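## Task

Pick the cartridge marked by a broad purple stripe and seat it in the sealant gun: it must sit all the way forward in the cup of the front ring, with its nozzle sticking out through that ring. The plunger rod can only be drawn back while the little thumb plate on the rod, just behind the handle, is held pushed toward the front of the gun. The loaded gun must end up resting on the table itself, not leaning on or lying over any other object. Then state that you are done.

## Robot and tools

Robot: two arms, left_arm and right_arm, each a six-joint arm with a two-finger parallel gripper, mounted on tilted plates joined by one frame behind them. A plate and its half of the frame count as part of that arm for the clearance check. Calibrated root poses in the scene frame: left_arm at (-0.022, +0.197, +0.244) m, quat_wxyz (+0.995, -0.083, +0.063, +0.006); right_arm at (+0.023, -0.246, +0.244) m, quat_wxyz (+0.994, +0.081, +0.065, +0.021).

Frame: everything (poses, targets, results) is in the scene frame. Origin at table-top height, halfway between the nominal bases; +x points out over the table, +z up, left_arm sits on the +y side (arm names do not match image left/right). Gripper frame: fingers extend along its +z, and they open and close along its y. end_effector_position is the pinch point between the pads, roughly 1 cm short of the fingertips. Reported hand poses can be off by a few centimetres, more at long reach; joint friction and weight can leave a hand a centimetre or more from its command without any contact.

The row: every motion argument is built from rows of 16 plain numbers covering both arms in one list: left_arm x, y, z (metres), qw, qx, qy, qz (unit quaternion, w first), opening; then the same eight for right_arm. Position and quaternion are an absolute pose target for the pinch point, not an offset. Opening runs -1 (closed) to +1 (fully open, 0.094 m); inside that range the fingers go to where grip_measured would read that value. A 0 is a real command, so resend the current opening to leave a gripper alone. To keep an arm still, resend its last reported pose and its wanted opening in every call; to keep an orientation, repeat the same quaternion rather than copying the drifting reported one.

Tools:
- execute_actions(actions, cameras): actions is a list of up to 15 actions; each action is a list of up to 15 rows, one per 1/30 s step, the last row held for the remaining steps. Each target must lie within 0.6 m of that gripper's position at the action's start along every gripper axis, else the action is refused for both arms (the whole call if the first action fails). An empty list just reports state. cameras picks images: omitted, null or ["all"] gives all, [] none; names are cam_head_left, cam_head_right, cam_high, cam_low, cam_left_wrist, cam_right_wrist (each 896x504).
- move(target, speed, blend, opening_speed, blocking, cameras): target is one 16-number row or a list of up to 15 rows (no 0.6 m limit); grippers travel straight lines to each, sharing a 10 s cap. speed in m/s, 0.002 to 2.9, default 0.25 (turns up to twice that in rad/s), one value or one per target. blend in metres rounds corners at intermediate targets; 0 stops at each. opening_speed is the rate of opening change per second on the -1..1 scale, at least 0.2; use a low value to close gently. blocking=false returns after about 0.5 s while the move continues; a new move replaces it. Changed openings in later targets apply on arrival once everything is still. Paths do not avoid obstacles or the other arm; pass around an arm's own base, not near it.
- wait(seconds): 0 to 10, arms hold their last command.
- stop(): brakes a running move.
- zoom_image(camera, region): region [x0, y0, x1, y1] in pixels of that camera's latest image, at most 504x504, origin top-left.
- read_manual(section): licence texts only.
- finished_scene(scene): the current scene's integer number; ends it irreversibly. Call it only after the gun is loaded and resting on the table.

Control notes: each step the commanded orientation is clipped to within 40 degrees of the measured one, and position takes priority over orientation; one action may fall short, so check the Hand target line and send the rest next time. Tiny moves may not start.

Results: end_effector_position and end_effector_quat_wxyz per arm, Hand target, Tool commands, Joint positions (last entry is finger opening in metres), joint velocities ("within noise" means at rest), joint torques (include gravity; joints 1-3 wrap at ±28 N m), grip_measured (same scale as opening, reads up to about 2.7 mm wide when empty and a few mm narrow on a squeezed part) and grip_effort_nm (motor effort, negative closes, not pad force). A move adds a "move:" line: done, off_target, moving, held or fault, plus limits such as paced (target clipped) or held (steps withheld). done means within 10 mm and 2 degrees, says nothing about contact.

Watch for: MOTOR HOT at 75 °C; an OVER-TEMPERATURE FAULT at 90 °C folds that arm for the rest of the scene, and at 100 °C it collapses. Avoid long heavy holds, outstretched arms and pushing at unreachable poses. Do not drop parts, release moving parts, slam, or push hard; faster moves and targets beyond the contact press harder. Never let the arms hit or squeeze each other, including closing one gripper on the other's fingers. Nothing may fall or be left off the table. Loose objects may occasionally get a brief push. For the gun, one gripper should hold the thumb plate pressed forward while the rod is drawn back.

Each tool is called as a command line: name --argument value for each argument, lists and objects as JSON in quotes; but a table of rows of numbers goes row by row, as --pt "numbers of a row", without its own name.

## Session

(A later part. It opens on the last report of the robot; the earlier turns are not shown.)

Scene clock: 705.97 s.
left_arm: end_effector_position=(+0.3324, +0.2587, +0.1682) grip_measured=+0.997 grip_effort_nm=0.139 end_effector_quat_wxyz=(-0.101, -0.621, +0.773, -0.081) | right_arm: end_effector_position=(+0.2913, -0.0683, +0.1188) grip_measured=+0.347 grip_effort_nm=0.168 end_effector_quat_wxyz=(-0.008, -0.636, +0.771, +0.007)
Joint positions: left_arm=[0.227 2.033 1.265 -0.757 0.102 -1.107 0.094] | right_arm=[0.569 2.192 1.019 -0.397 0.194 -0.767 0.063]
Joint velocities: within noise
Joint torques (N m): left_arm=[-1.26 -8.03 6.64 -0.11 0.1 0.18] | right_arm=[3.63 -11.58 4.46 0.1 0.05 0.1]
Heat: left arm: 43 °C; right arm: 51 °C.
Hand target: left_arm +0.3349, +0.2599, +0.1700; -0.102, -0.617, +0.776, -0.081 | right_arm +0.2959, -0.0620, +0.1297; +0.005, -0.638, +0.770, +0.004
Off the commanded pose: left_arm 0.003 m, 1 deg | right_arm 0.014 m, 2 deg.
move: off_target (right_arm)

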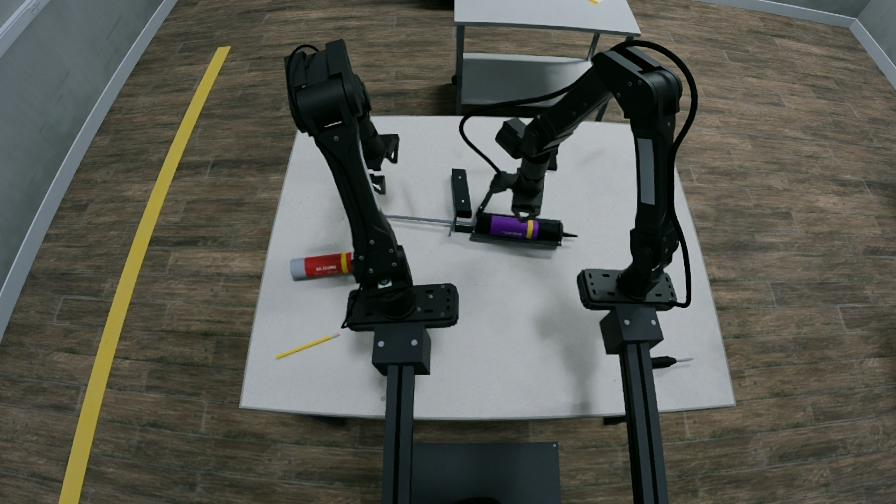

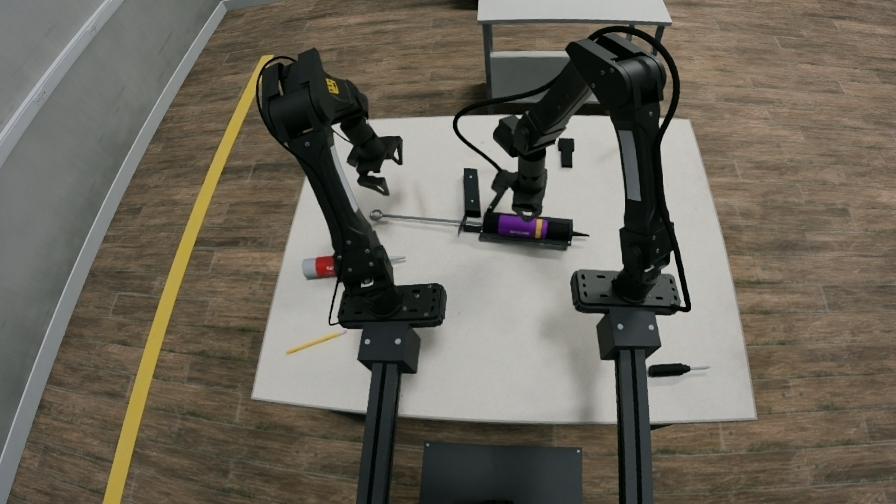

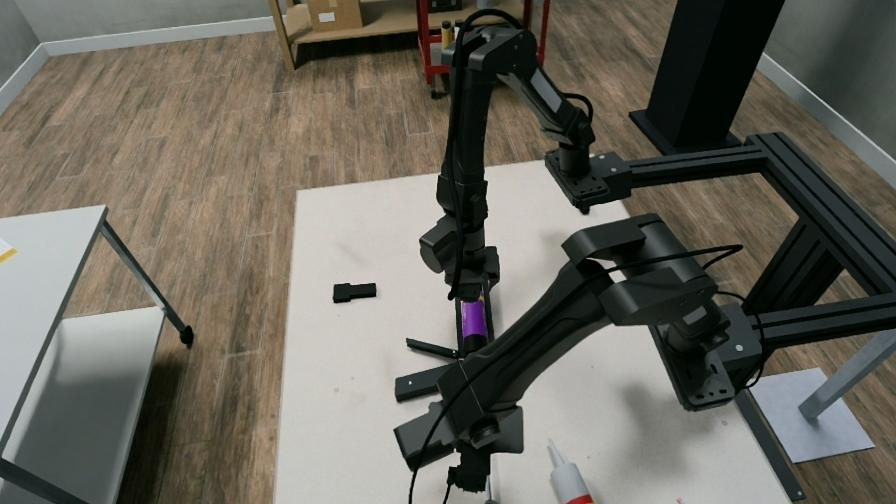

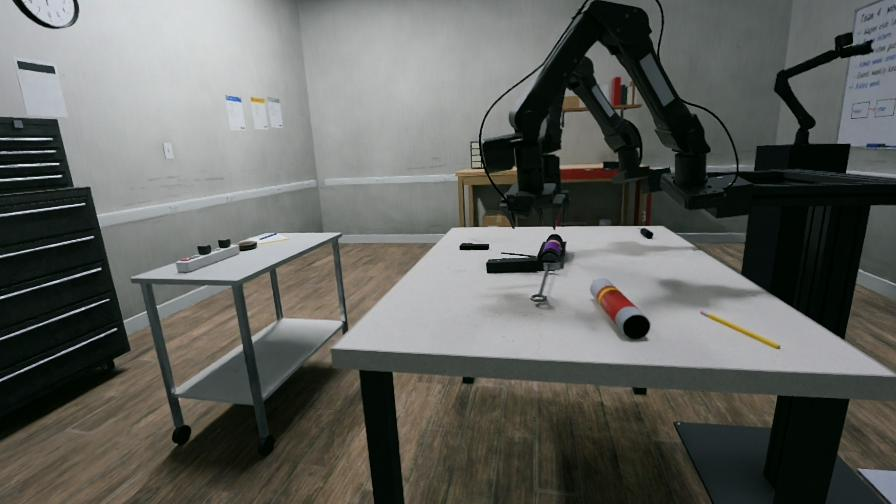

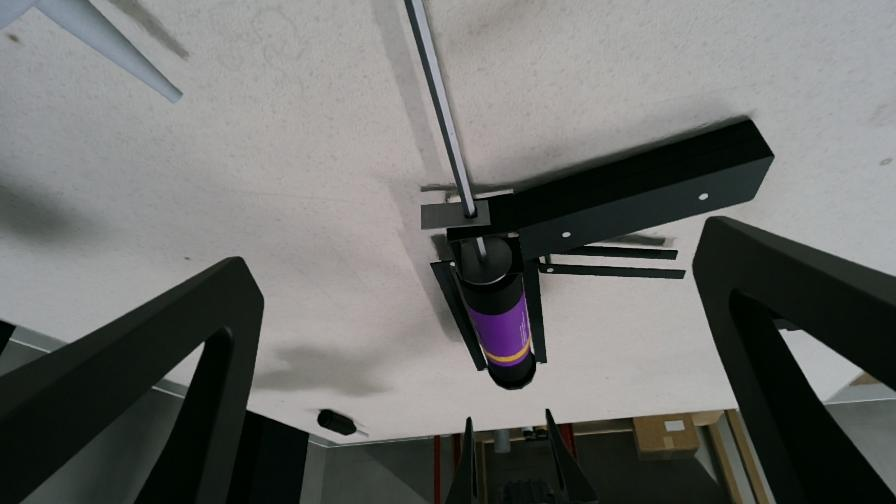

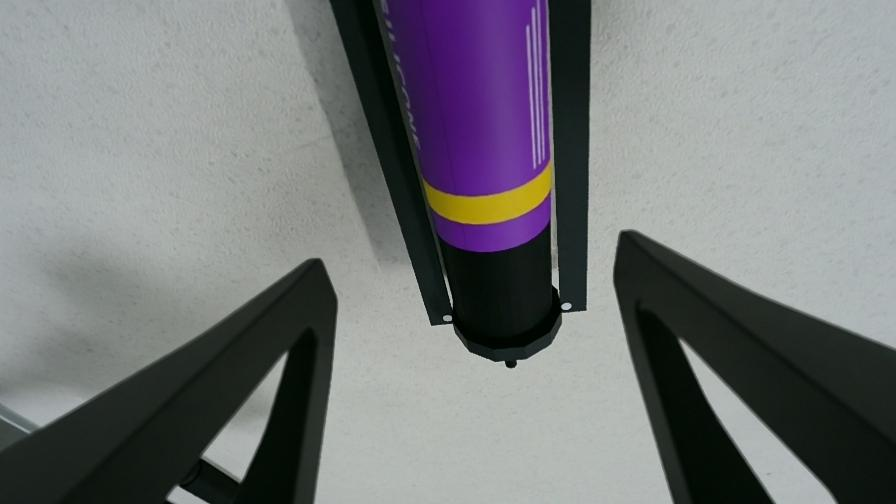

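move --pt "0.34 0.33 0.16 0.102 0.617 -0.776 0.081 1 0.33 -0.06 0.19 0 -0.30 0.954 0 1" --pt "0.345 0.36 0.12 0.102 0.617 -0.776 0.081 1 0.405 0.077 0.13 0 -0.0175 0.9998 0 1" --speed 0.3 --cameras '["cam_head_left","cam_left_wrist","cam_right_wrist"]'

Scene clock: 726.20 s.
left_arm: end_effector_position=(+0.3392, +0.3566, +0.1266) grip_measured=+0.997 grip_effort_nm=0.149 end_effector_quat_wxyz=(-0.107, -0.619, +0.774, -0.076) | right_arm: end_effector_position=(+0.4080, +0.0708, +0.1306) grip_measured=+0.997 grip_effort_nm=0.168 end_effector_quat_wxyz=(-0.003, -0.013, +1.000, +0.006)
Joint positions: left_arm=[0.467 2.25 1.516 -0.83 0.102 -0.861 0.094] | right_arm=[0.667 2.729 2.129 -0.969 0.195 0.682 0.094]
Joint velocities: within noise
Joint torques (N m): left_arm=[-0.64 -7.95 6.75 0.08 0.13 0.15] | right_arm=[4.67 -12.25 8.35 0.08 0.14 0.11]
Heat: left arm: 42 °C; right arm: 53 °C.
Hand target: left_arm +0.3448, +0.3600, +0.1202; -0.102, -0.617, +0.776, -0.081 | right_arm +0.4049, +0.0768, +0.1300; +0.001, -0.018, +1.000, +0.000
Off the commanded pose: left_arm 0.009 m, 1 deg | right_arm 0.007 m, 1 deg.
move: done
Images, in order (width x height): cam_head_left 896x504, cam_left_wrist 896x504, cam_right_wrist 896x504.

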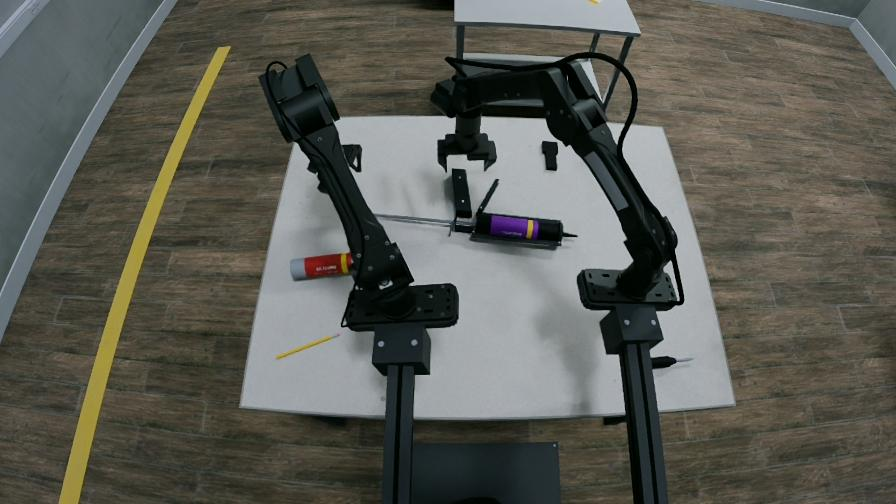

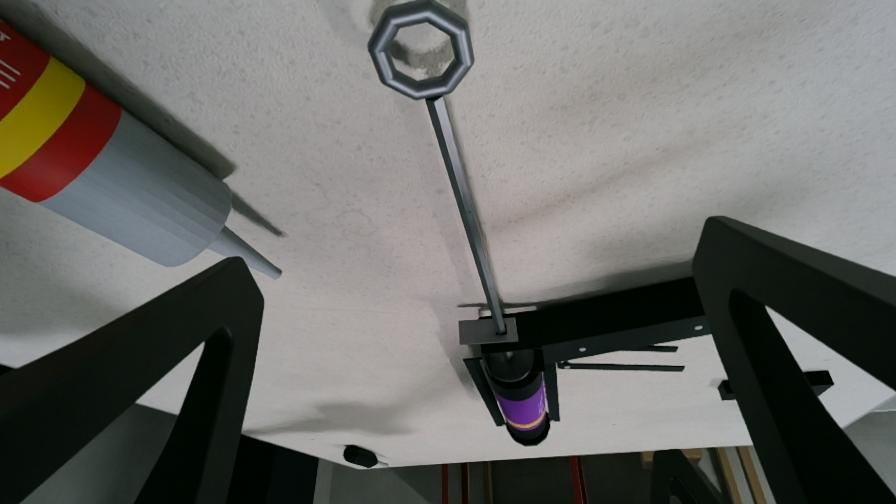

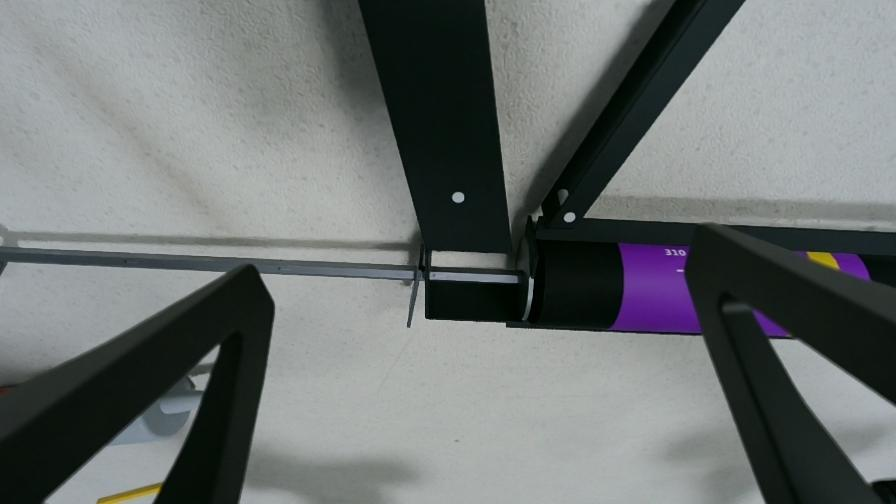

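move --pt "0.335 0.345 0.05 0.0998 0.6385 -0.7584 0.0841 1 0.406 0.083 0.05 0 -0.02 0.9998 0 0.6" --pt "0.332 0.340 0.045 0.0998 0.6385 -0.7584 0.0841 0.6 0.406 0.082 0.03 0 -0.02 0.9998 0 0.4" --speed 0.12 --cameras '["cam_left_wrist","cam_right_wrist"]'

Scene clock: 742.60 s.
left_arm: end_effector_position=(+0.3364, +0.3461, +0.0554) grip_measured=+0.603 grip_effort_nm=-0.139 end_effector_quat_wxyz=(-0.090, -0.636, +0.762, -0.083) | right_arm: end_effector_position=(+0.3971, +0.0792, +0.0322) grip_measured=+0.403 grip_effort_nm=-0.120 end_effector_quat_wxyz=(-0.014, -0.023, +1.000, -0.003)
Joint positions: left_arm=[0.467 2.396 1.442 -0.571 0.111 -0.902 0.075] | right_arm=[0.652 2.992 2.251 -0.855 0.195 0.653 0.066]
Joint velocities: within noise
Joint torques (N m): left_arm=[-1.4 -7.9 3.37 0.17 0.14 -0.11] | right_arm=[3 -12.85 7.72 0.35 0.14 -0.02]
Heat: left arm: 42 °C; right arm: 52 °C.
Hand target: left_arm +0.3318, +0.3400, +0.0454; -0.100, -0.638, +0.758, -0.084 | right_arm +0.4058, +0.0817, +0.0302; +0.000, -0.020, +1.000, +0.000
Off the commanded pose: left_arm 0.013 m, 1 deg | right_arm 0.010 m, 2 deg.
move: off_target (left_arm); target 2's new opening was sent with left_arm's hand 0.013 m and 1 deg from that target
Images, in order (width x height): cam_left_wrist 896x504, cam_right_wrist 896x504.

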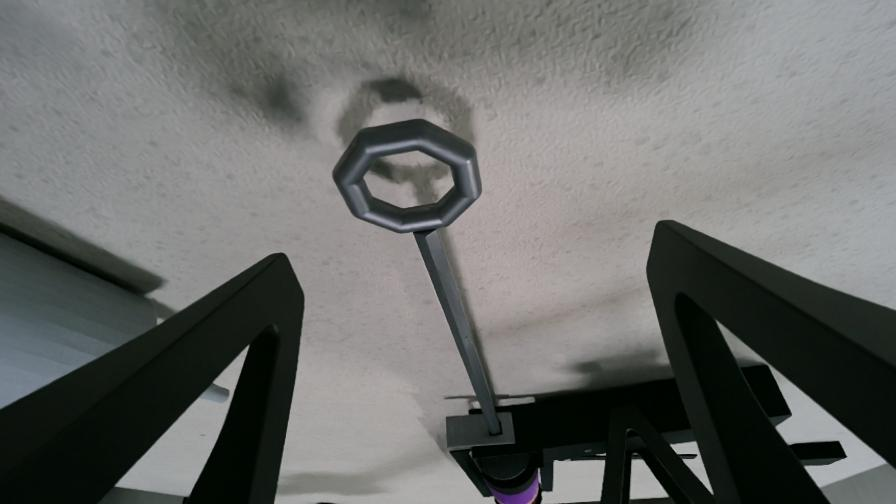

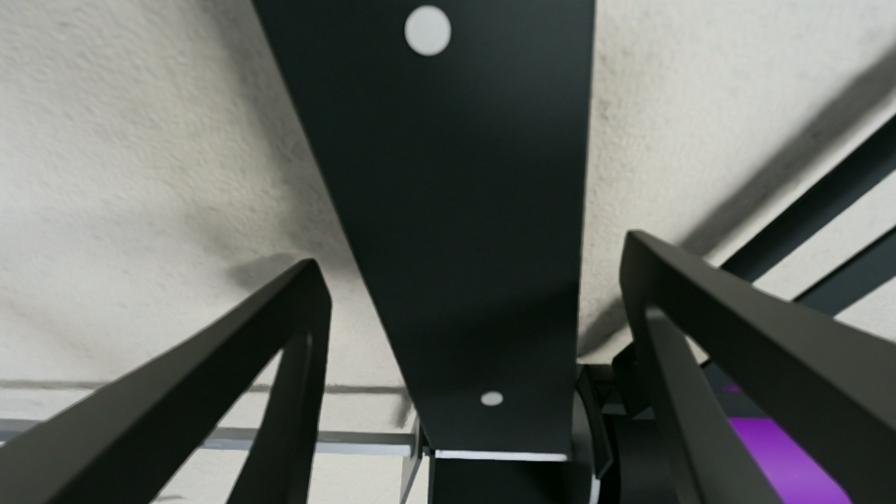

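move --pt "0.324 0.346 0.022 0.0998 0.6385 -0.7584 0.0841 0.3 0.406 0.082 0.028 0 -0.02 0.9998 0 -0.45" --speed 0.08 --opening_speed 1 --cameras '["cam_left_wrist","cam_right_wrist"]'

Scene clock: 750.17 s.
left_arm: end_effector_position=(+0.3279, +0.3484, +0.0315) grip_measured=+0.303 grip_effort_nm=-0.134 end_effector_quat_wxyz=(-0.095, -0.641, +0.757, -0.082) | right_arm: end_effector_position=(+0.3977, +0.0783, +0.0321) grip_measured=-0.183 grip_effort_nm=-1.009 end_effector_quat_wxyz=(-0.013, -0.026, +1.000, -0.005)
Joint positions: left_arm=[0.487 2.459 1.442 -0.518 0.112 -0.897 0.061] | right_arm=[0.651 2.992 2.251 -0.855 0.199 0.646 0.038]
Joint velocities: within noise
Joint torques (N m): left_arm=[-0.76 -7.98 3.44 0.15 0.14 0.16] | right_arm=[2.92 -12.4 8.02 0.37 0.09 0.03]
Heat: left arm: 42 °C; right arm: 51 °C.
Hand target: left_arm +0.3239, +0.3460, +0.0223; -0.100, -0.639, +0.758, -0.084 | right_arm +0.4057, +0.0816, +0.0282; +0.000, -0.020, +1.000, +0.000
Off the commanded pose: left_arm 0.011 m, 1 deg | right_arm 0.010 m, 2 deg.
move: off_target (left_arm)
Images, in order (width x height): cam_left_wrist 896x504, cam_right_wrist 896x504.

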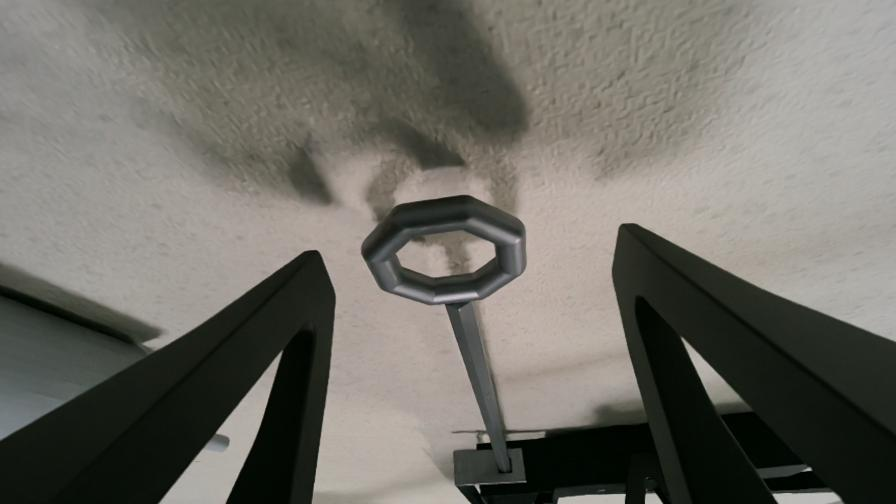

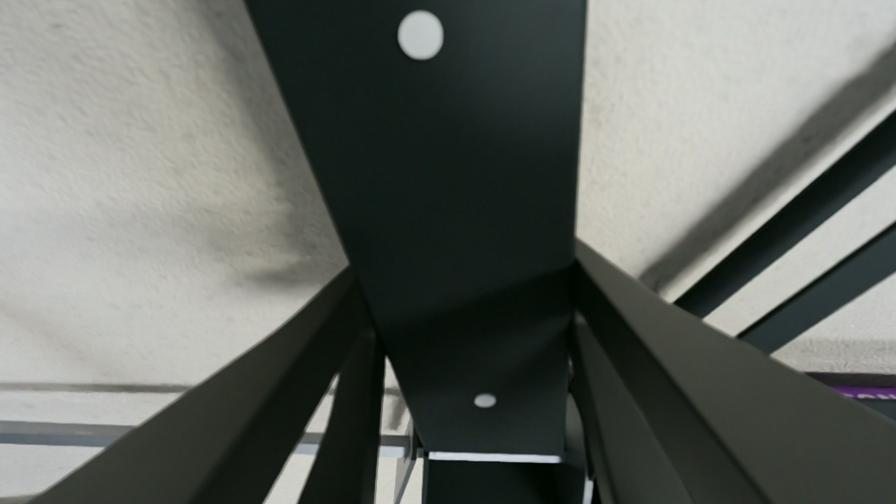

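move --pt "0.321 0.346 0.011 0.0998 0.6385 -0.7584 0.0841 0.0 0.406 0.080 0.028 0 -0.02 0.9998 0 -0.45" --speed 0.08 --opening_speed 1 --cameras '["cam_left_wrist"]'

Scene clock: 754.73 s.
left_arm: end_effector_position=(+0.3252, +0.3475, +0.0207) grip_measured=+0.003 grip_effort_nm=-0.134 end_effector_quat_wxyz=(-0.095, -0.641, +0.758, -0.081) | right_arm: end_effector_position=(+0.3977, +0.0783, +0.0321) grip_measured=-0.183 grip_effort_nm=-1.004 end_effector_quat_wxyz=(-0.013, -0.027, +1.000, -0.005)
Joint positions: left_arm=[0.491 2.487 1.442 -0.491 0.112 -0.892 0.047] | right_arm=[0.651 2.992 2.251 -0.855 0.199 0.645 0.038]
Joint velocities: within noise
Joint torques (N m): left_arm=[-0.58 -7.87 3.4 0.15 0.13 0.13] | right_arm=[2.7 -12.94 6.64 0.45 0.11 0.02]
Heat: left arm: 42 °C; right arm: 51 °C.
Hand target: left_arm +0.3208, +0.3459, +0.0113; -0.100, -0.639, +0.758, -0.084 | right_arm +0.4058, +0.0797, +0.0282; +0.000, -0.020, +1.000, +0.000
Off the commanded pose: left_arm 0.011 m, 1 deg | right_arm 0.009 m, 2 deg.
move: off_target (left_arm)
Images, in order (width x height): cam_left_wrist 896x504.

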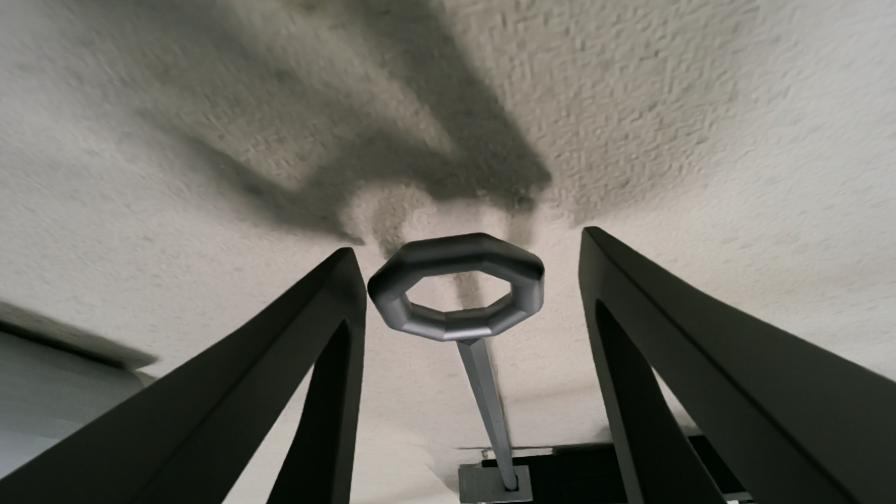

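move --pt "0.321 0.345 0.011 0.0998 0.6385 -0.7584 0.0841 -0.5 0.406 0.080 0.028 0 -0.02 0.9998 0 -0.45" --speed 0.08 --opening_speed 0.6 --cameras '["cam_left_wrist"]'

Scene clock: 759.03 s.
left_arm: end_effector_position=(+0.3252, +0.3481, +0.0206) grip_measured=-0.260 grip_effort_nm=-1.028 end_effector_quat_wxyz=(-0.094, -0.641, +0.757, -0.081) | right_arm: end_effector_position=(+0.3981, +0.0778, +0.0320) grip_measured=-0.183 grip_effort_nm=-1.009 end_effector_quat_wxyz=(-0.013, -0.026, +1.000, -0.005)
Joint positions: left_arm=[0.492 2.487 1.442 -0.49 0.112 -0.891 0.035] | right_arm=[0.65 2.992 2.251 -0.855 0.2 0.645 0.038]
Joint velocities: within noise
Joint torques (N m): left_arm=[-0.84 -7.92 3.11 0.15 0.13 0.1] | right_arm=[2.82 -12.93 6.68 0.46 0.08 0.02]
Heat: left arm: 42 °C; right arm: 51 °C.
Hand target: left_arm +0.3208, +0.3450, +0.0113; -0.100, -0.639, +0.758, -0.084 | right_arm +0.4057, +0.0798, +0.0282; +0.000, -0.020, +1.000, +0.000
Off the commanded pose: left_arm 0.011 m, 1 deg | right_arm 0.009 m, 2 deg.
move: off_target (left_arm)
Images, in order (width x height): cam_left_wrist 896x504.

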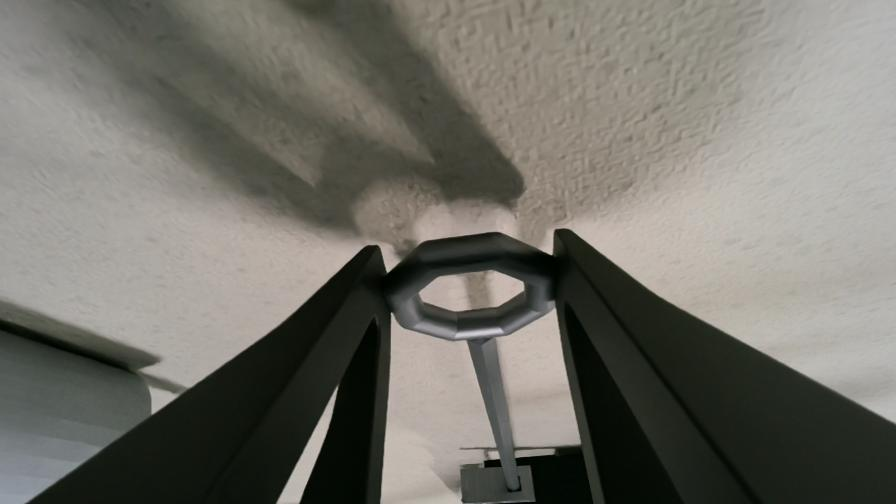

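move --pt "0.318 0.325 0.012 0.0998 0.6385 -0.7584 0.0841 -0.6 0.406 0.080 0.028 0 -0.02 0.9998 0 -0.45" --speed 0.05 --cameras '["cam_left_wrist","cam_right_wrist","cam_head_left"]'

zoom_image --camera "cam_head_left" --region '[450, 190, 590, 255]'

Scene clock: 762.30 s.
left_arm: end_effector_position=(+0.3218, +0.3419, +0.0132) grip_measured=-0.260 grip_effort_nm=-1.028 end_effector_quat_wxyz=(-0.084, -0.644, +0.756, -0.080) | right_arm: end_effector_position=(+0.3986, +0.0742, +0.0320) grip_measured=-0.183 grip_effort_nm=-1.004 end_effector_quat_wxyz=(-0.011, -0.028, +0.999, -0.014)
Joint positions: left_arm=[0.482 2.487 1.39 -0.416 0.105 -0.908 0.035] | right_arm=[0.65 2.992 2.251 -0.863 0.217 0.644 0.038]
Joint velocities: within noise
Joint torques (N m): left_arm=[-3.51 -9.43 1.69 -0.02 0.14 -0.15] | right_arm=[2.76 -12.93 6.65 0.53 -0.07 0.01]
Heat: left arm: 42 °C; right arm: 51 °C.
Hand target: left_arm +0.3176, +0.3254, +0.0120; -0.100, -0.639, +0.758, -0.084 | right_arm +0.4058, +0.0797, +0.0283; +0.000, -0.020, +1.000, +0.000
Off the commanded pose: left_arm 0.017 m, 2 deg | right_arm 0.010 m, 2 deg.
move: off_target (left_arm)
Images, in order (width x height): cam_head_left 896x504, cam_left_wrist 896x504, cam_right_wrist 896x504.

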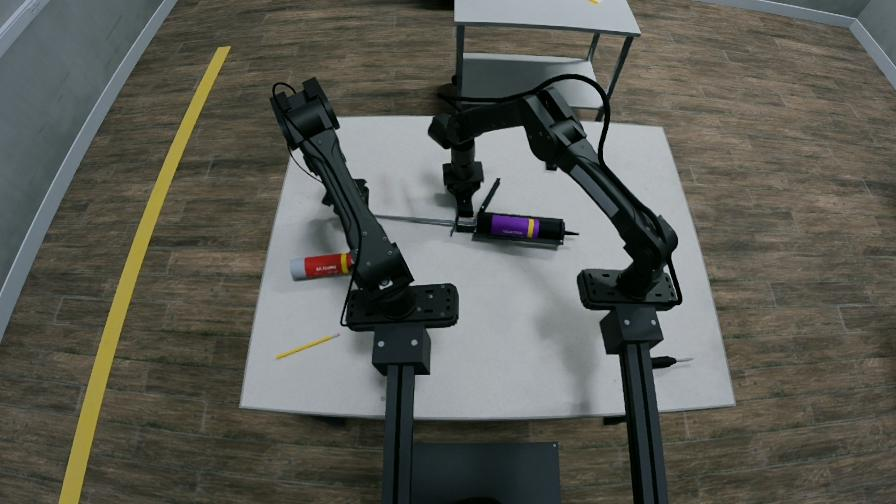

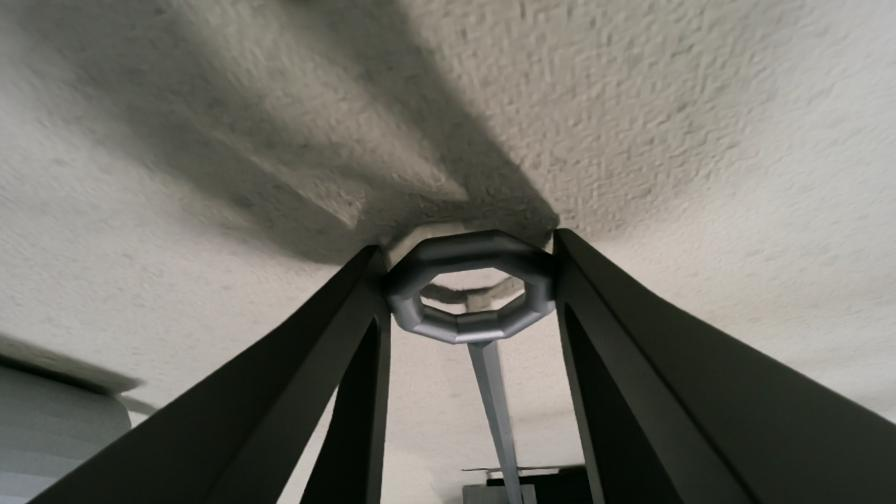

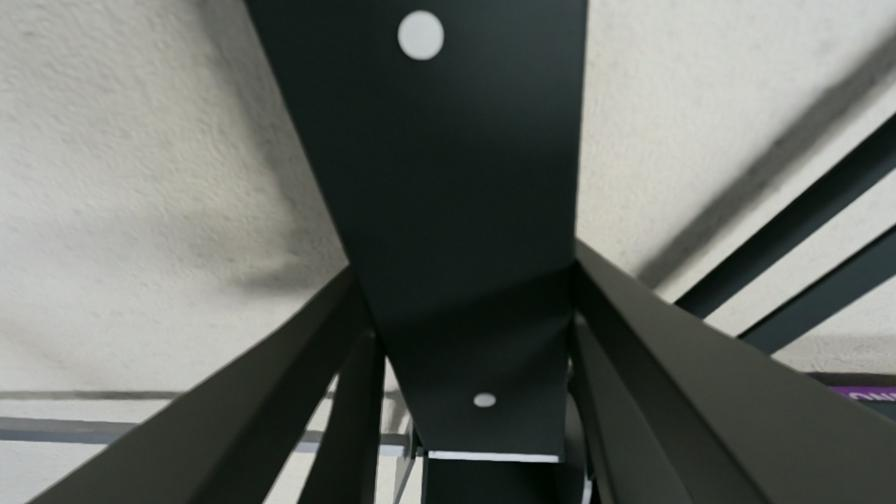

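Scaled by 3.600 from the camera's 896x504 image, which has a finer 1280x720 frame.

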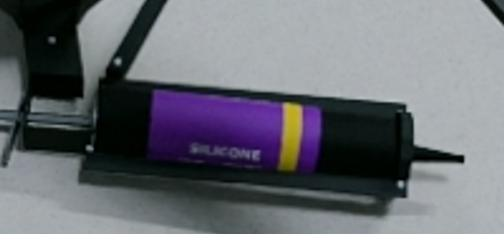

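move --pt "0.315 0.305 0.016 0.0998 0.6385 -0.7584 0.0841 -0.6 0.406 0.086 0.028 0 -0.02 0.9998 0 -0.5" --speed 0.05 --cameras '["cam_left_wrist","cam_right_wrist","cam_head_left"]'

zoom_image --camera "cam_head_left" --region '[450, 190, 590, 255]'

zoom_image --camera "cam_right_wrist" --region '[380, 380, 700, 504]'

Scene clock: 768.13 s.
left_arm: end_effector_position=(+0.3212, +0.3391, +0.0120) grip_measured=-0.260 grip_effort_nm=-1.028 end_effector_quat_wxyz=(-0.064, -0.647, +0.757, -0.063) | right_arm: end_effector_position=(+0.3985, +0.0733, +0.0320) grip_measured=-0.183 grip_effort_nm=-1.009 end_effector_quat_wxyz=(-0.014, -0.029, +0.999, -0.019)
Joint positions: left_arm=[0.458 2.468 1.335 -0.345 0.062 -0.94 0.035] | right_arm=[0.65 3.006 2.279 -0.89 0.221 0.645 0.038]
Joint velocities: within noise
Joint torques (N m): left_arm=[-5.16 -9.92 0.72 -0.22 0.53 -0.25] | right_arm=[3.63 -12.23 8.29 0.55 -0.1 0.11]
Heat: left arm: 43 °C; right arm: 51 °C.
Hand target: left_arm +0.3143, +0.3066, +0.0158; -0.100, -0.639, +0.758, -0.083 | right_arm +0.4055, +0.0855, +0.0287; +0.000, -0.020, +1.000, +0.000
Off the commanded pose: left_arm 0.035 m, 5 deg | right_arm 0.015 m, 3 deg.
move: off_target (left_arm, right_arm)
Images, in order (width x height): cam_head_left 896x504, cam_left_wrist 896x504, cam_right_wrist 896x504.

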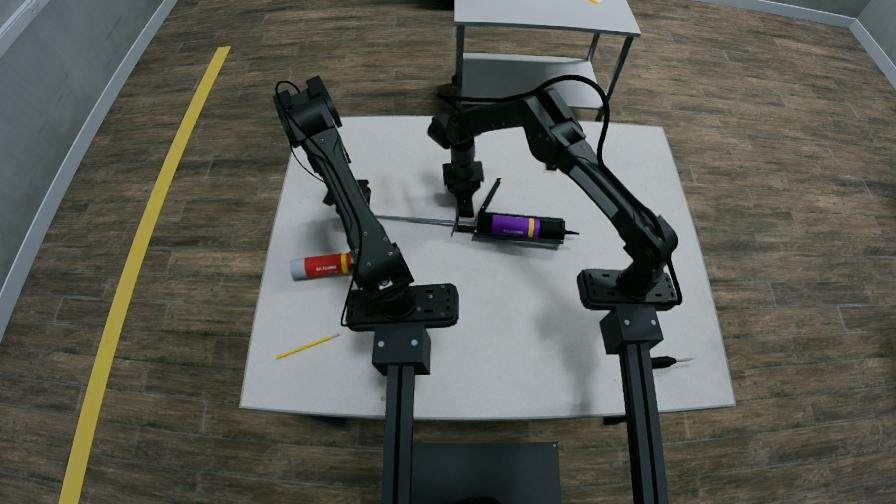

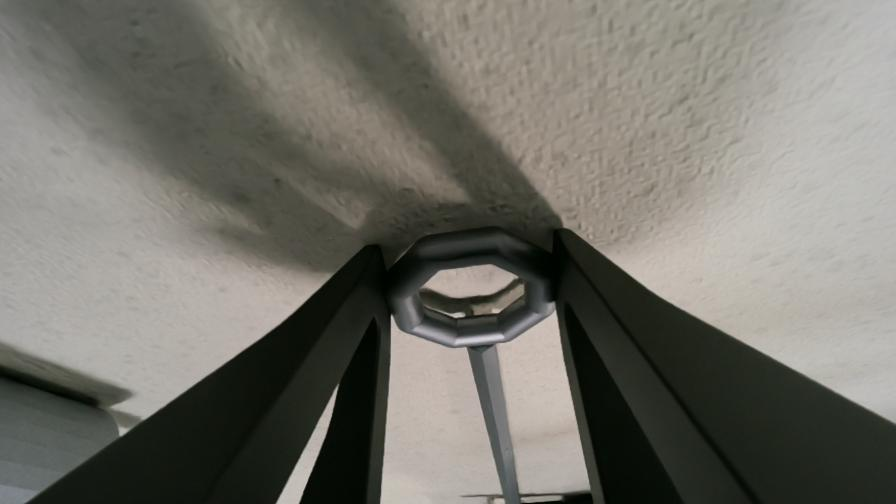

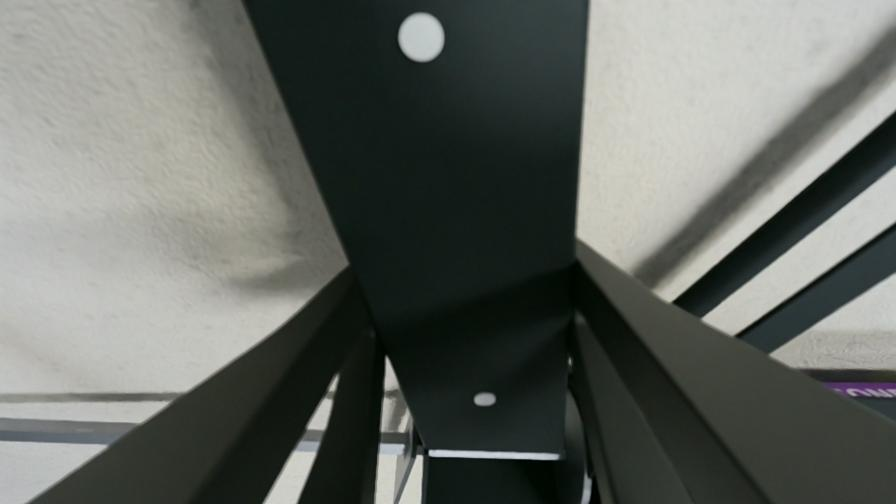

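Scaled by 3.600 from the camera's 896x504 image, which has a finer 1280x720 frame.

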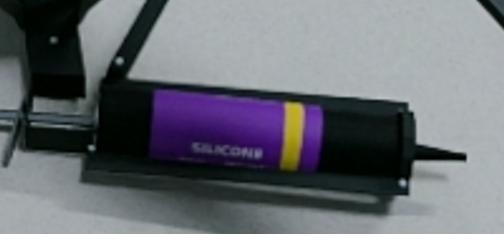

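Scaled by 1.575 from the camera's 896x504 image, which has a finer 1280x720 frame.

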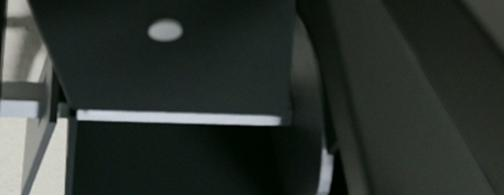

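move --pt "0.322 0.338 0.013 0.08 0.644 -0.757 0.075 -0.5 0.400 0.075 0.030 0 -0.025 0.9998 0 -0.4" --pt "0.322 0.340 0.015 0.09 0.642 -0.757 0.08 0.3 0.400 0.076 0.032 0 -0.025 0.9998 0 0.3" --pt "0.322 0.350 0.13 0.09 0.642 -0.757 0.08 1 0.400 0.076 0.13 0 -0.025 0.9998 0 0.6" --speed '[0.05,0.05,0.15]' --opening_speed 1.5

zoom_image --camera "cam_head_left" --region '[450, 190, 590, 255]'

zoom_image --camera "cam_right_wrist" --region '[380, 180, 860, 360]'

Scene clock: 776.73 s.
left_arm: end_effector_position=(+0.3148, +0.3448, +0.1127) grip_measured=+0.997 grip_effort_nm=0.134 end_effector_quat_wxyz=(-0.106, -0.643, +0.755, -0.073) | right_arm: end_effector_position=(+0.3997, +0.0679, +0.1096) grip_measured=+0.597 grip_effort_nm=0.173 end_effector_quat_wxyz=(-0.009, -0.023, +1.000, -0.010)
Joint positions: left_arm=[0.472 2.204 1.349 -0.703 0.1 -0.917 0.094] | right_arm=[0.67 2.77 2.12 -0.95 0.213 0.672 0.075]
Joint velocities: within noise
Joint torques (N m): left_arm=[-0.9 -12.85 4.6 -0.22 0.17 0.11] | right_arm=[4.74 -17.36 5.41 0.01 -0.05 0.08]
Heat: left arm: 43 °C; right arm: 56 °C.
Hand target: left_arm +0.3218, +0.3499, +0.1294; -0.090, -0.642, +0.757, -0.080 | right_arm +0.3999, +0.0758, +0.1295; +0.000, -0.025, +1.000, +0.000
Off the commanded pose: left_arm 0.019 m, 2 deg | right_arm 0.022 m, 2 deg.
move: off_target (left_arm, right_arm); target 3's new opening was sent with right_arm's hand 0.022 m and 1 deg from that target

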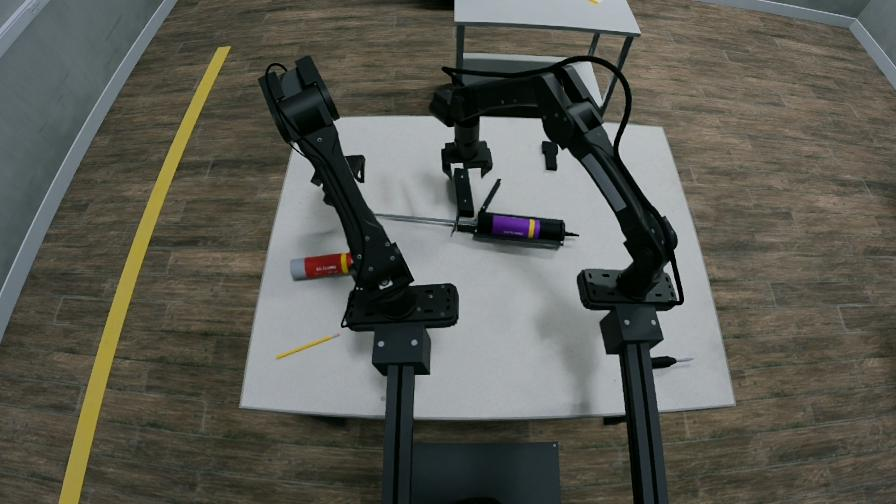

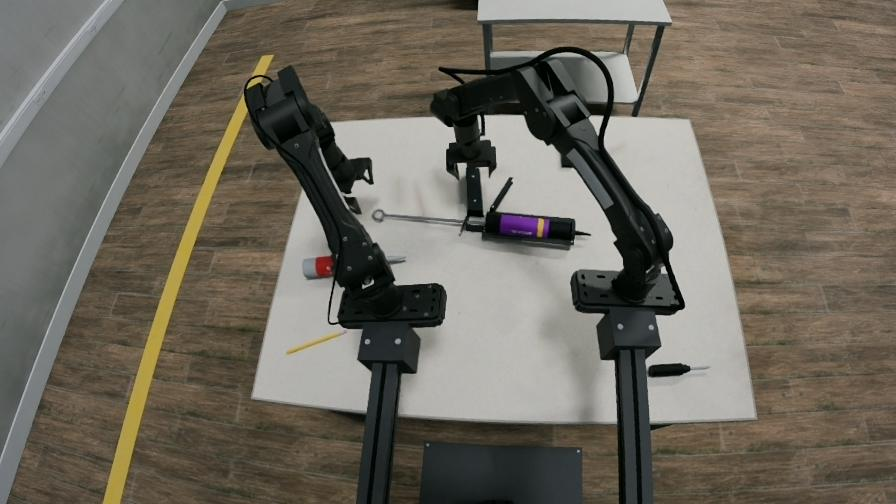

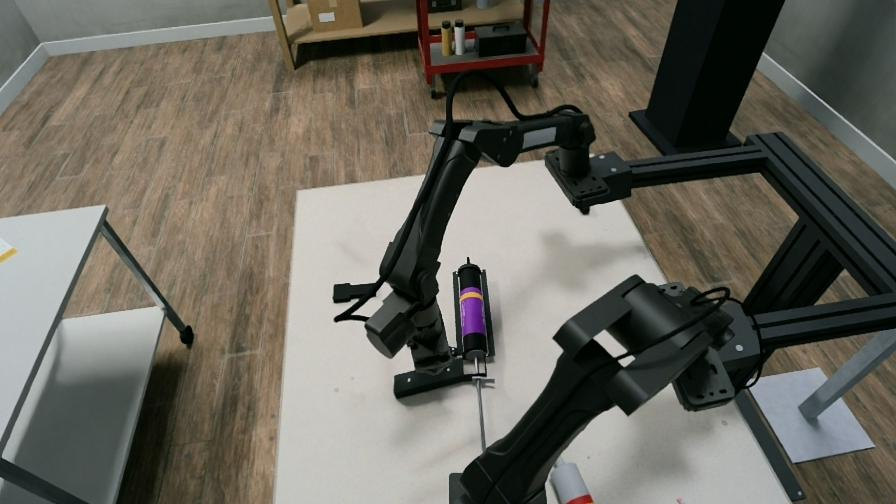

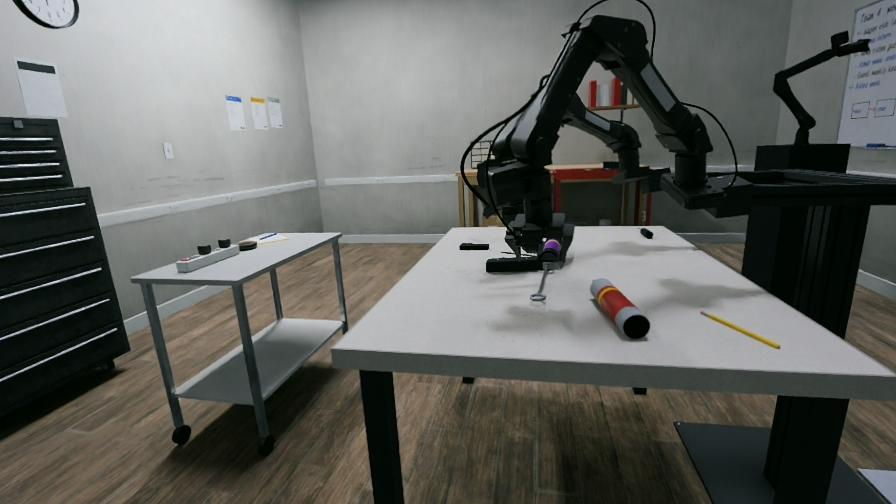

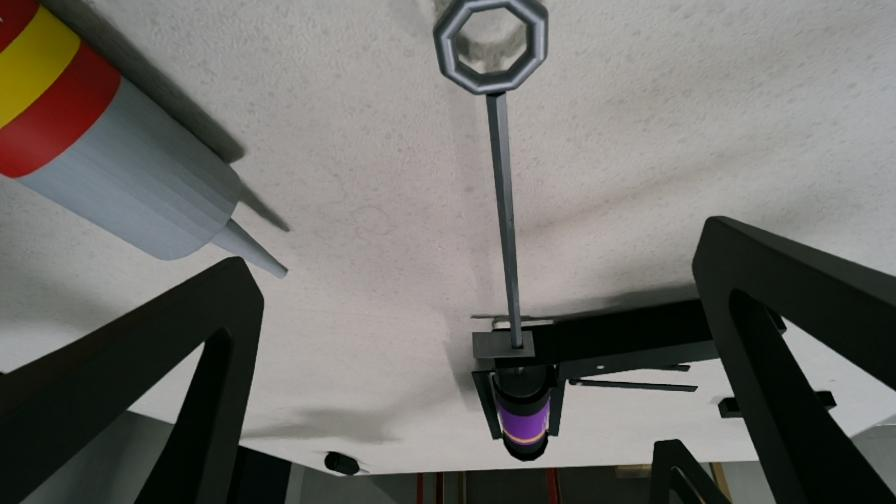

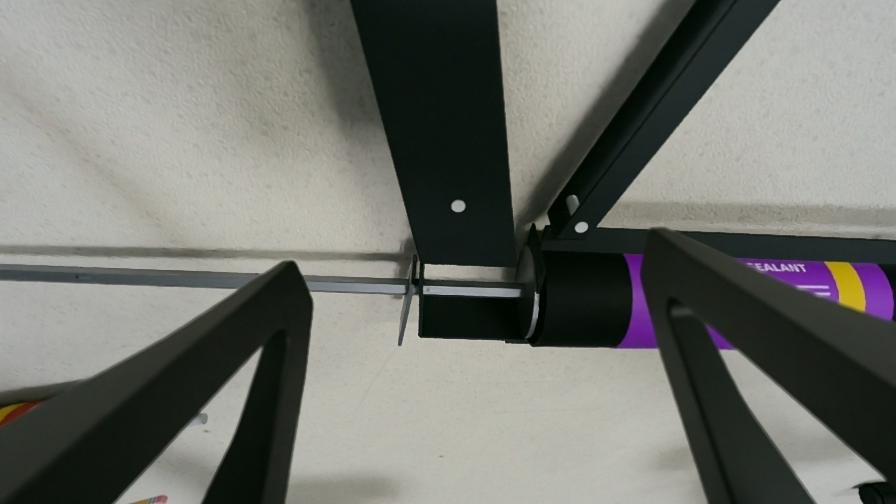

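Scaled by 3.600 from the camera's 896x504 image, which has a finer 1280x720 frame.

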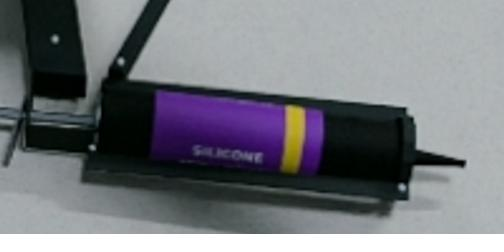

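Scaled by 1.050 from the camera's 896x504 image, which has a finer 1280x720 frame.

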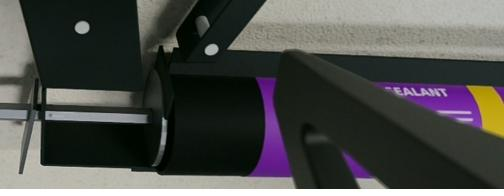

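zoom_image --camera "cam_head_left" --region '[540, 210, 585, 255]'

zoom_image --camera "cam_head_right" --region '[550, 210, 595, 255]'

zoom_image --camera "cam_high" --region '[440, 250, 510, 400]'

Scaled by 11.200 from the camera's 896x504 image, which has a finer 1280x720 frame.

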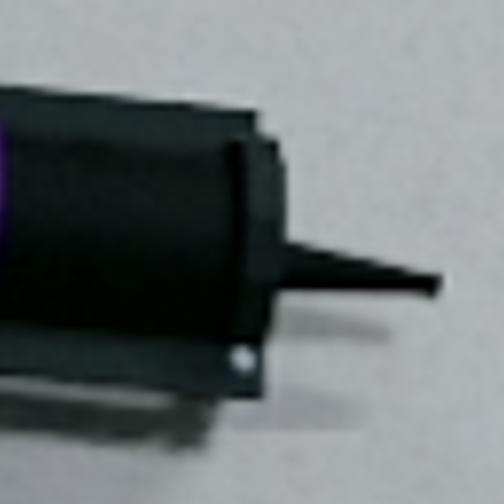

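Scaled by 11.200 from the camera's 896x504 image, which has a finer 1280x720 frame.

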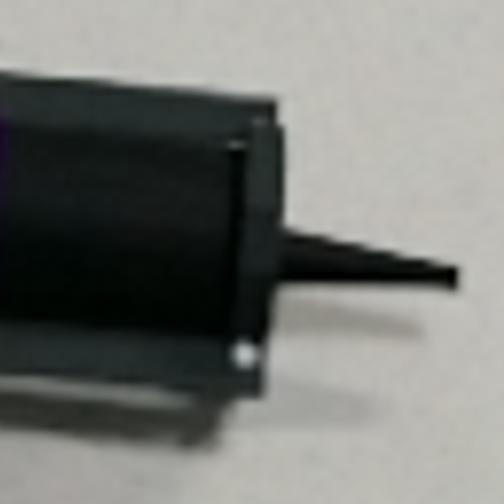

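Scaled by 3.360 from the camera's 896x504 image, which has a finer 1280x720 frame.

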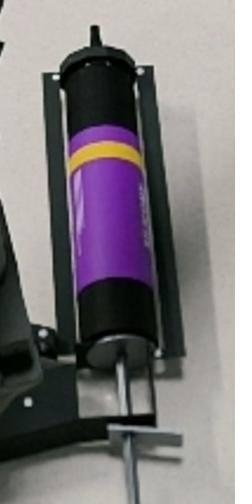

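move --pt "0.25 0.34 0.2 0.102 0.617 -0.776 0.081 1 0.38 0.03 0.17 0 -0.025 0.9998 0 1" --pt "0.25 0.34 0.2 0.102 0.617 -0.776 0.081 1 0.255 -0.20 0.13 0.342 0 0.940 0 1" --speed 0.3 --cameras '["cam_right_wrist"]'

Scene clock: 813.33 s.
left_arm: end_effector_position=(+0.2518, +0.3400, +0.1918) grip_measured=+0.997 grip_effort_nm=0.139 end_effector_quat_wxyz=(-0.105, -0.619, +0.774, -0.077) | right_arm: end_effector_position=(+0.2420, -0.2024, +0.1179) grip_measured=+0.997 grip_effort_nm=0.168 end_effector_quat_wxyz=(+0.303, -0.015, +0.953, -0.017)
Joint positions: left_arm=[0.532 1.838 1.108 -0.838 0.102 -0.796 0.094] | right_arm=[0.375 2.409 0.03 1.475 0.421 0.187 0.094]
Joint velocities: within noise
Joint torques (N m): left_arm=[-0.27 -9.62 4.19 -0.23 0.12 0.11] | right_arm=[0.46 -4.12 -3.04 2.54 0.01 0.01]
Heat: left arm: 44 °C; right arm: 71 °C.
Hand target: left_arm +0.2501, +0.3400, +0.1998; -0.102, -0.617, +0.776, -0.081 | right_arm +0.2548, -0.2002, +0.1301; +0.338, +0.001, +0.941, -0.002
Off the commanded pose: left_arm 0.008 m, 1 deg | right_arm 0.018 m, 5 deg.
move: off_target (right_arm)
Images, in order (width x height): cam_right_wrist 896x504.

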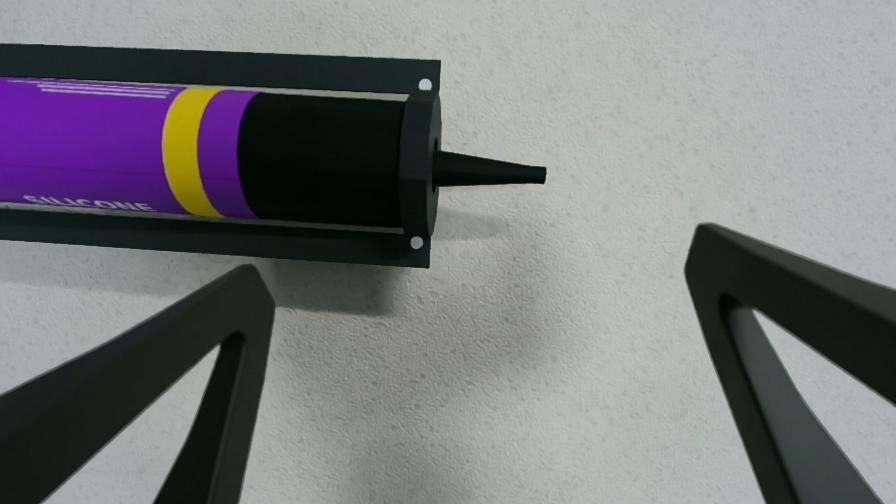

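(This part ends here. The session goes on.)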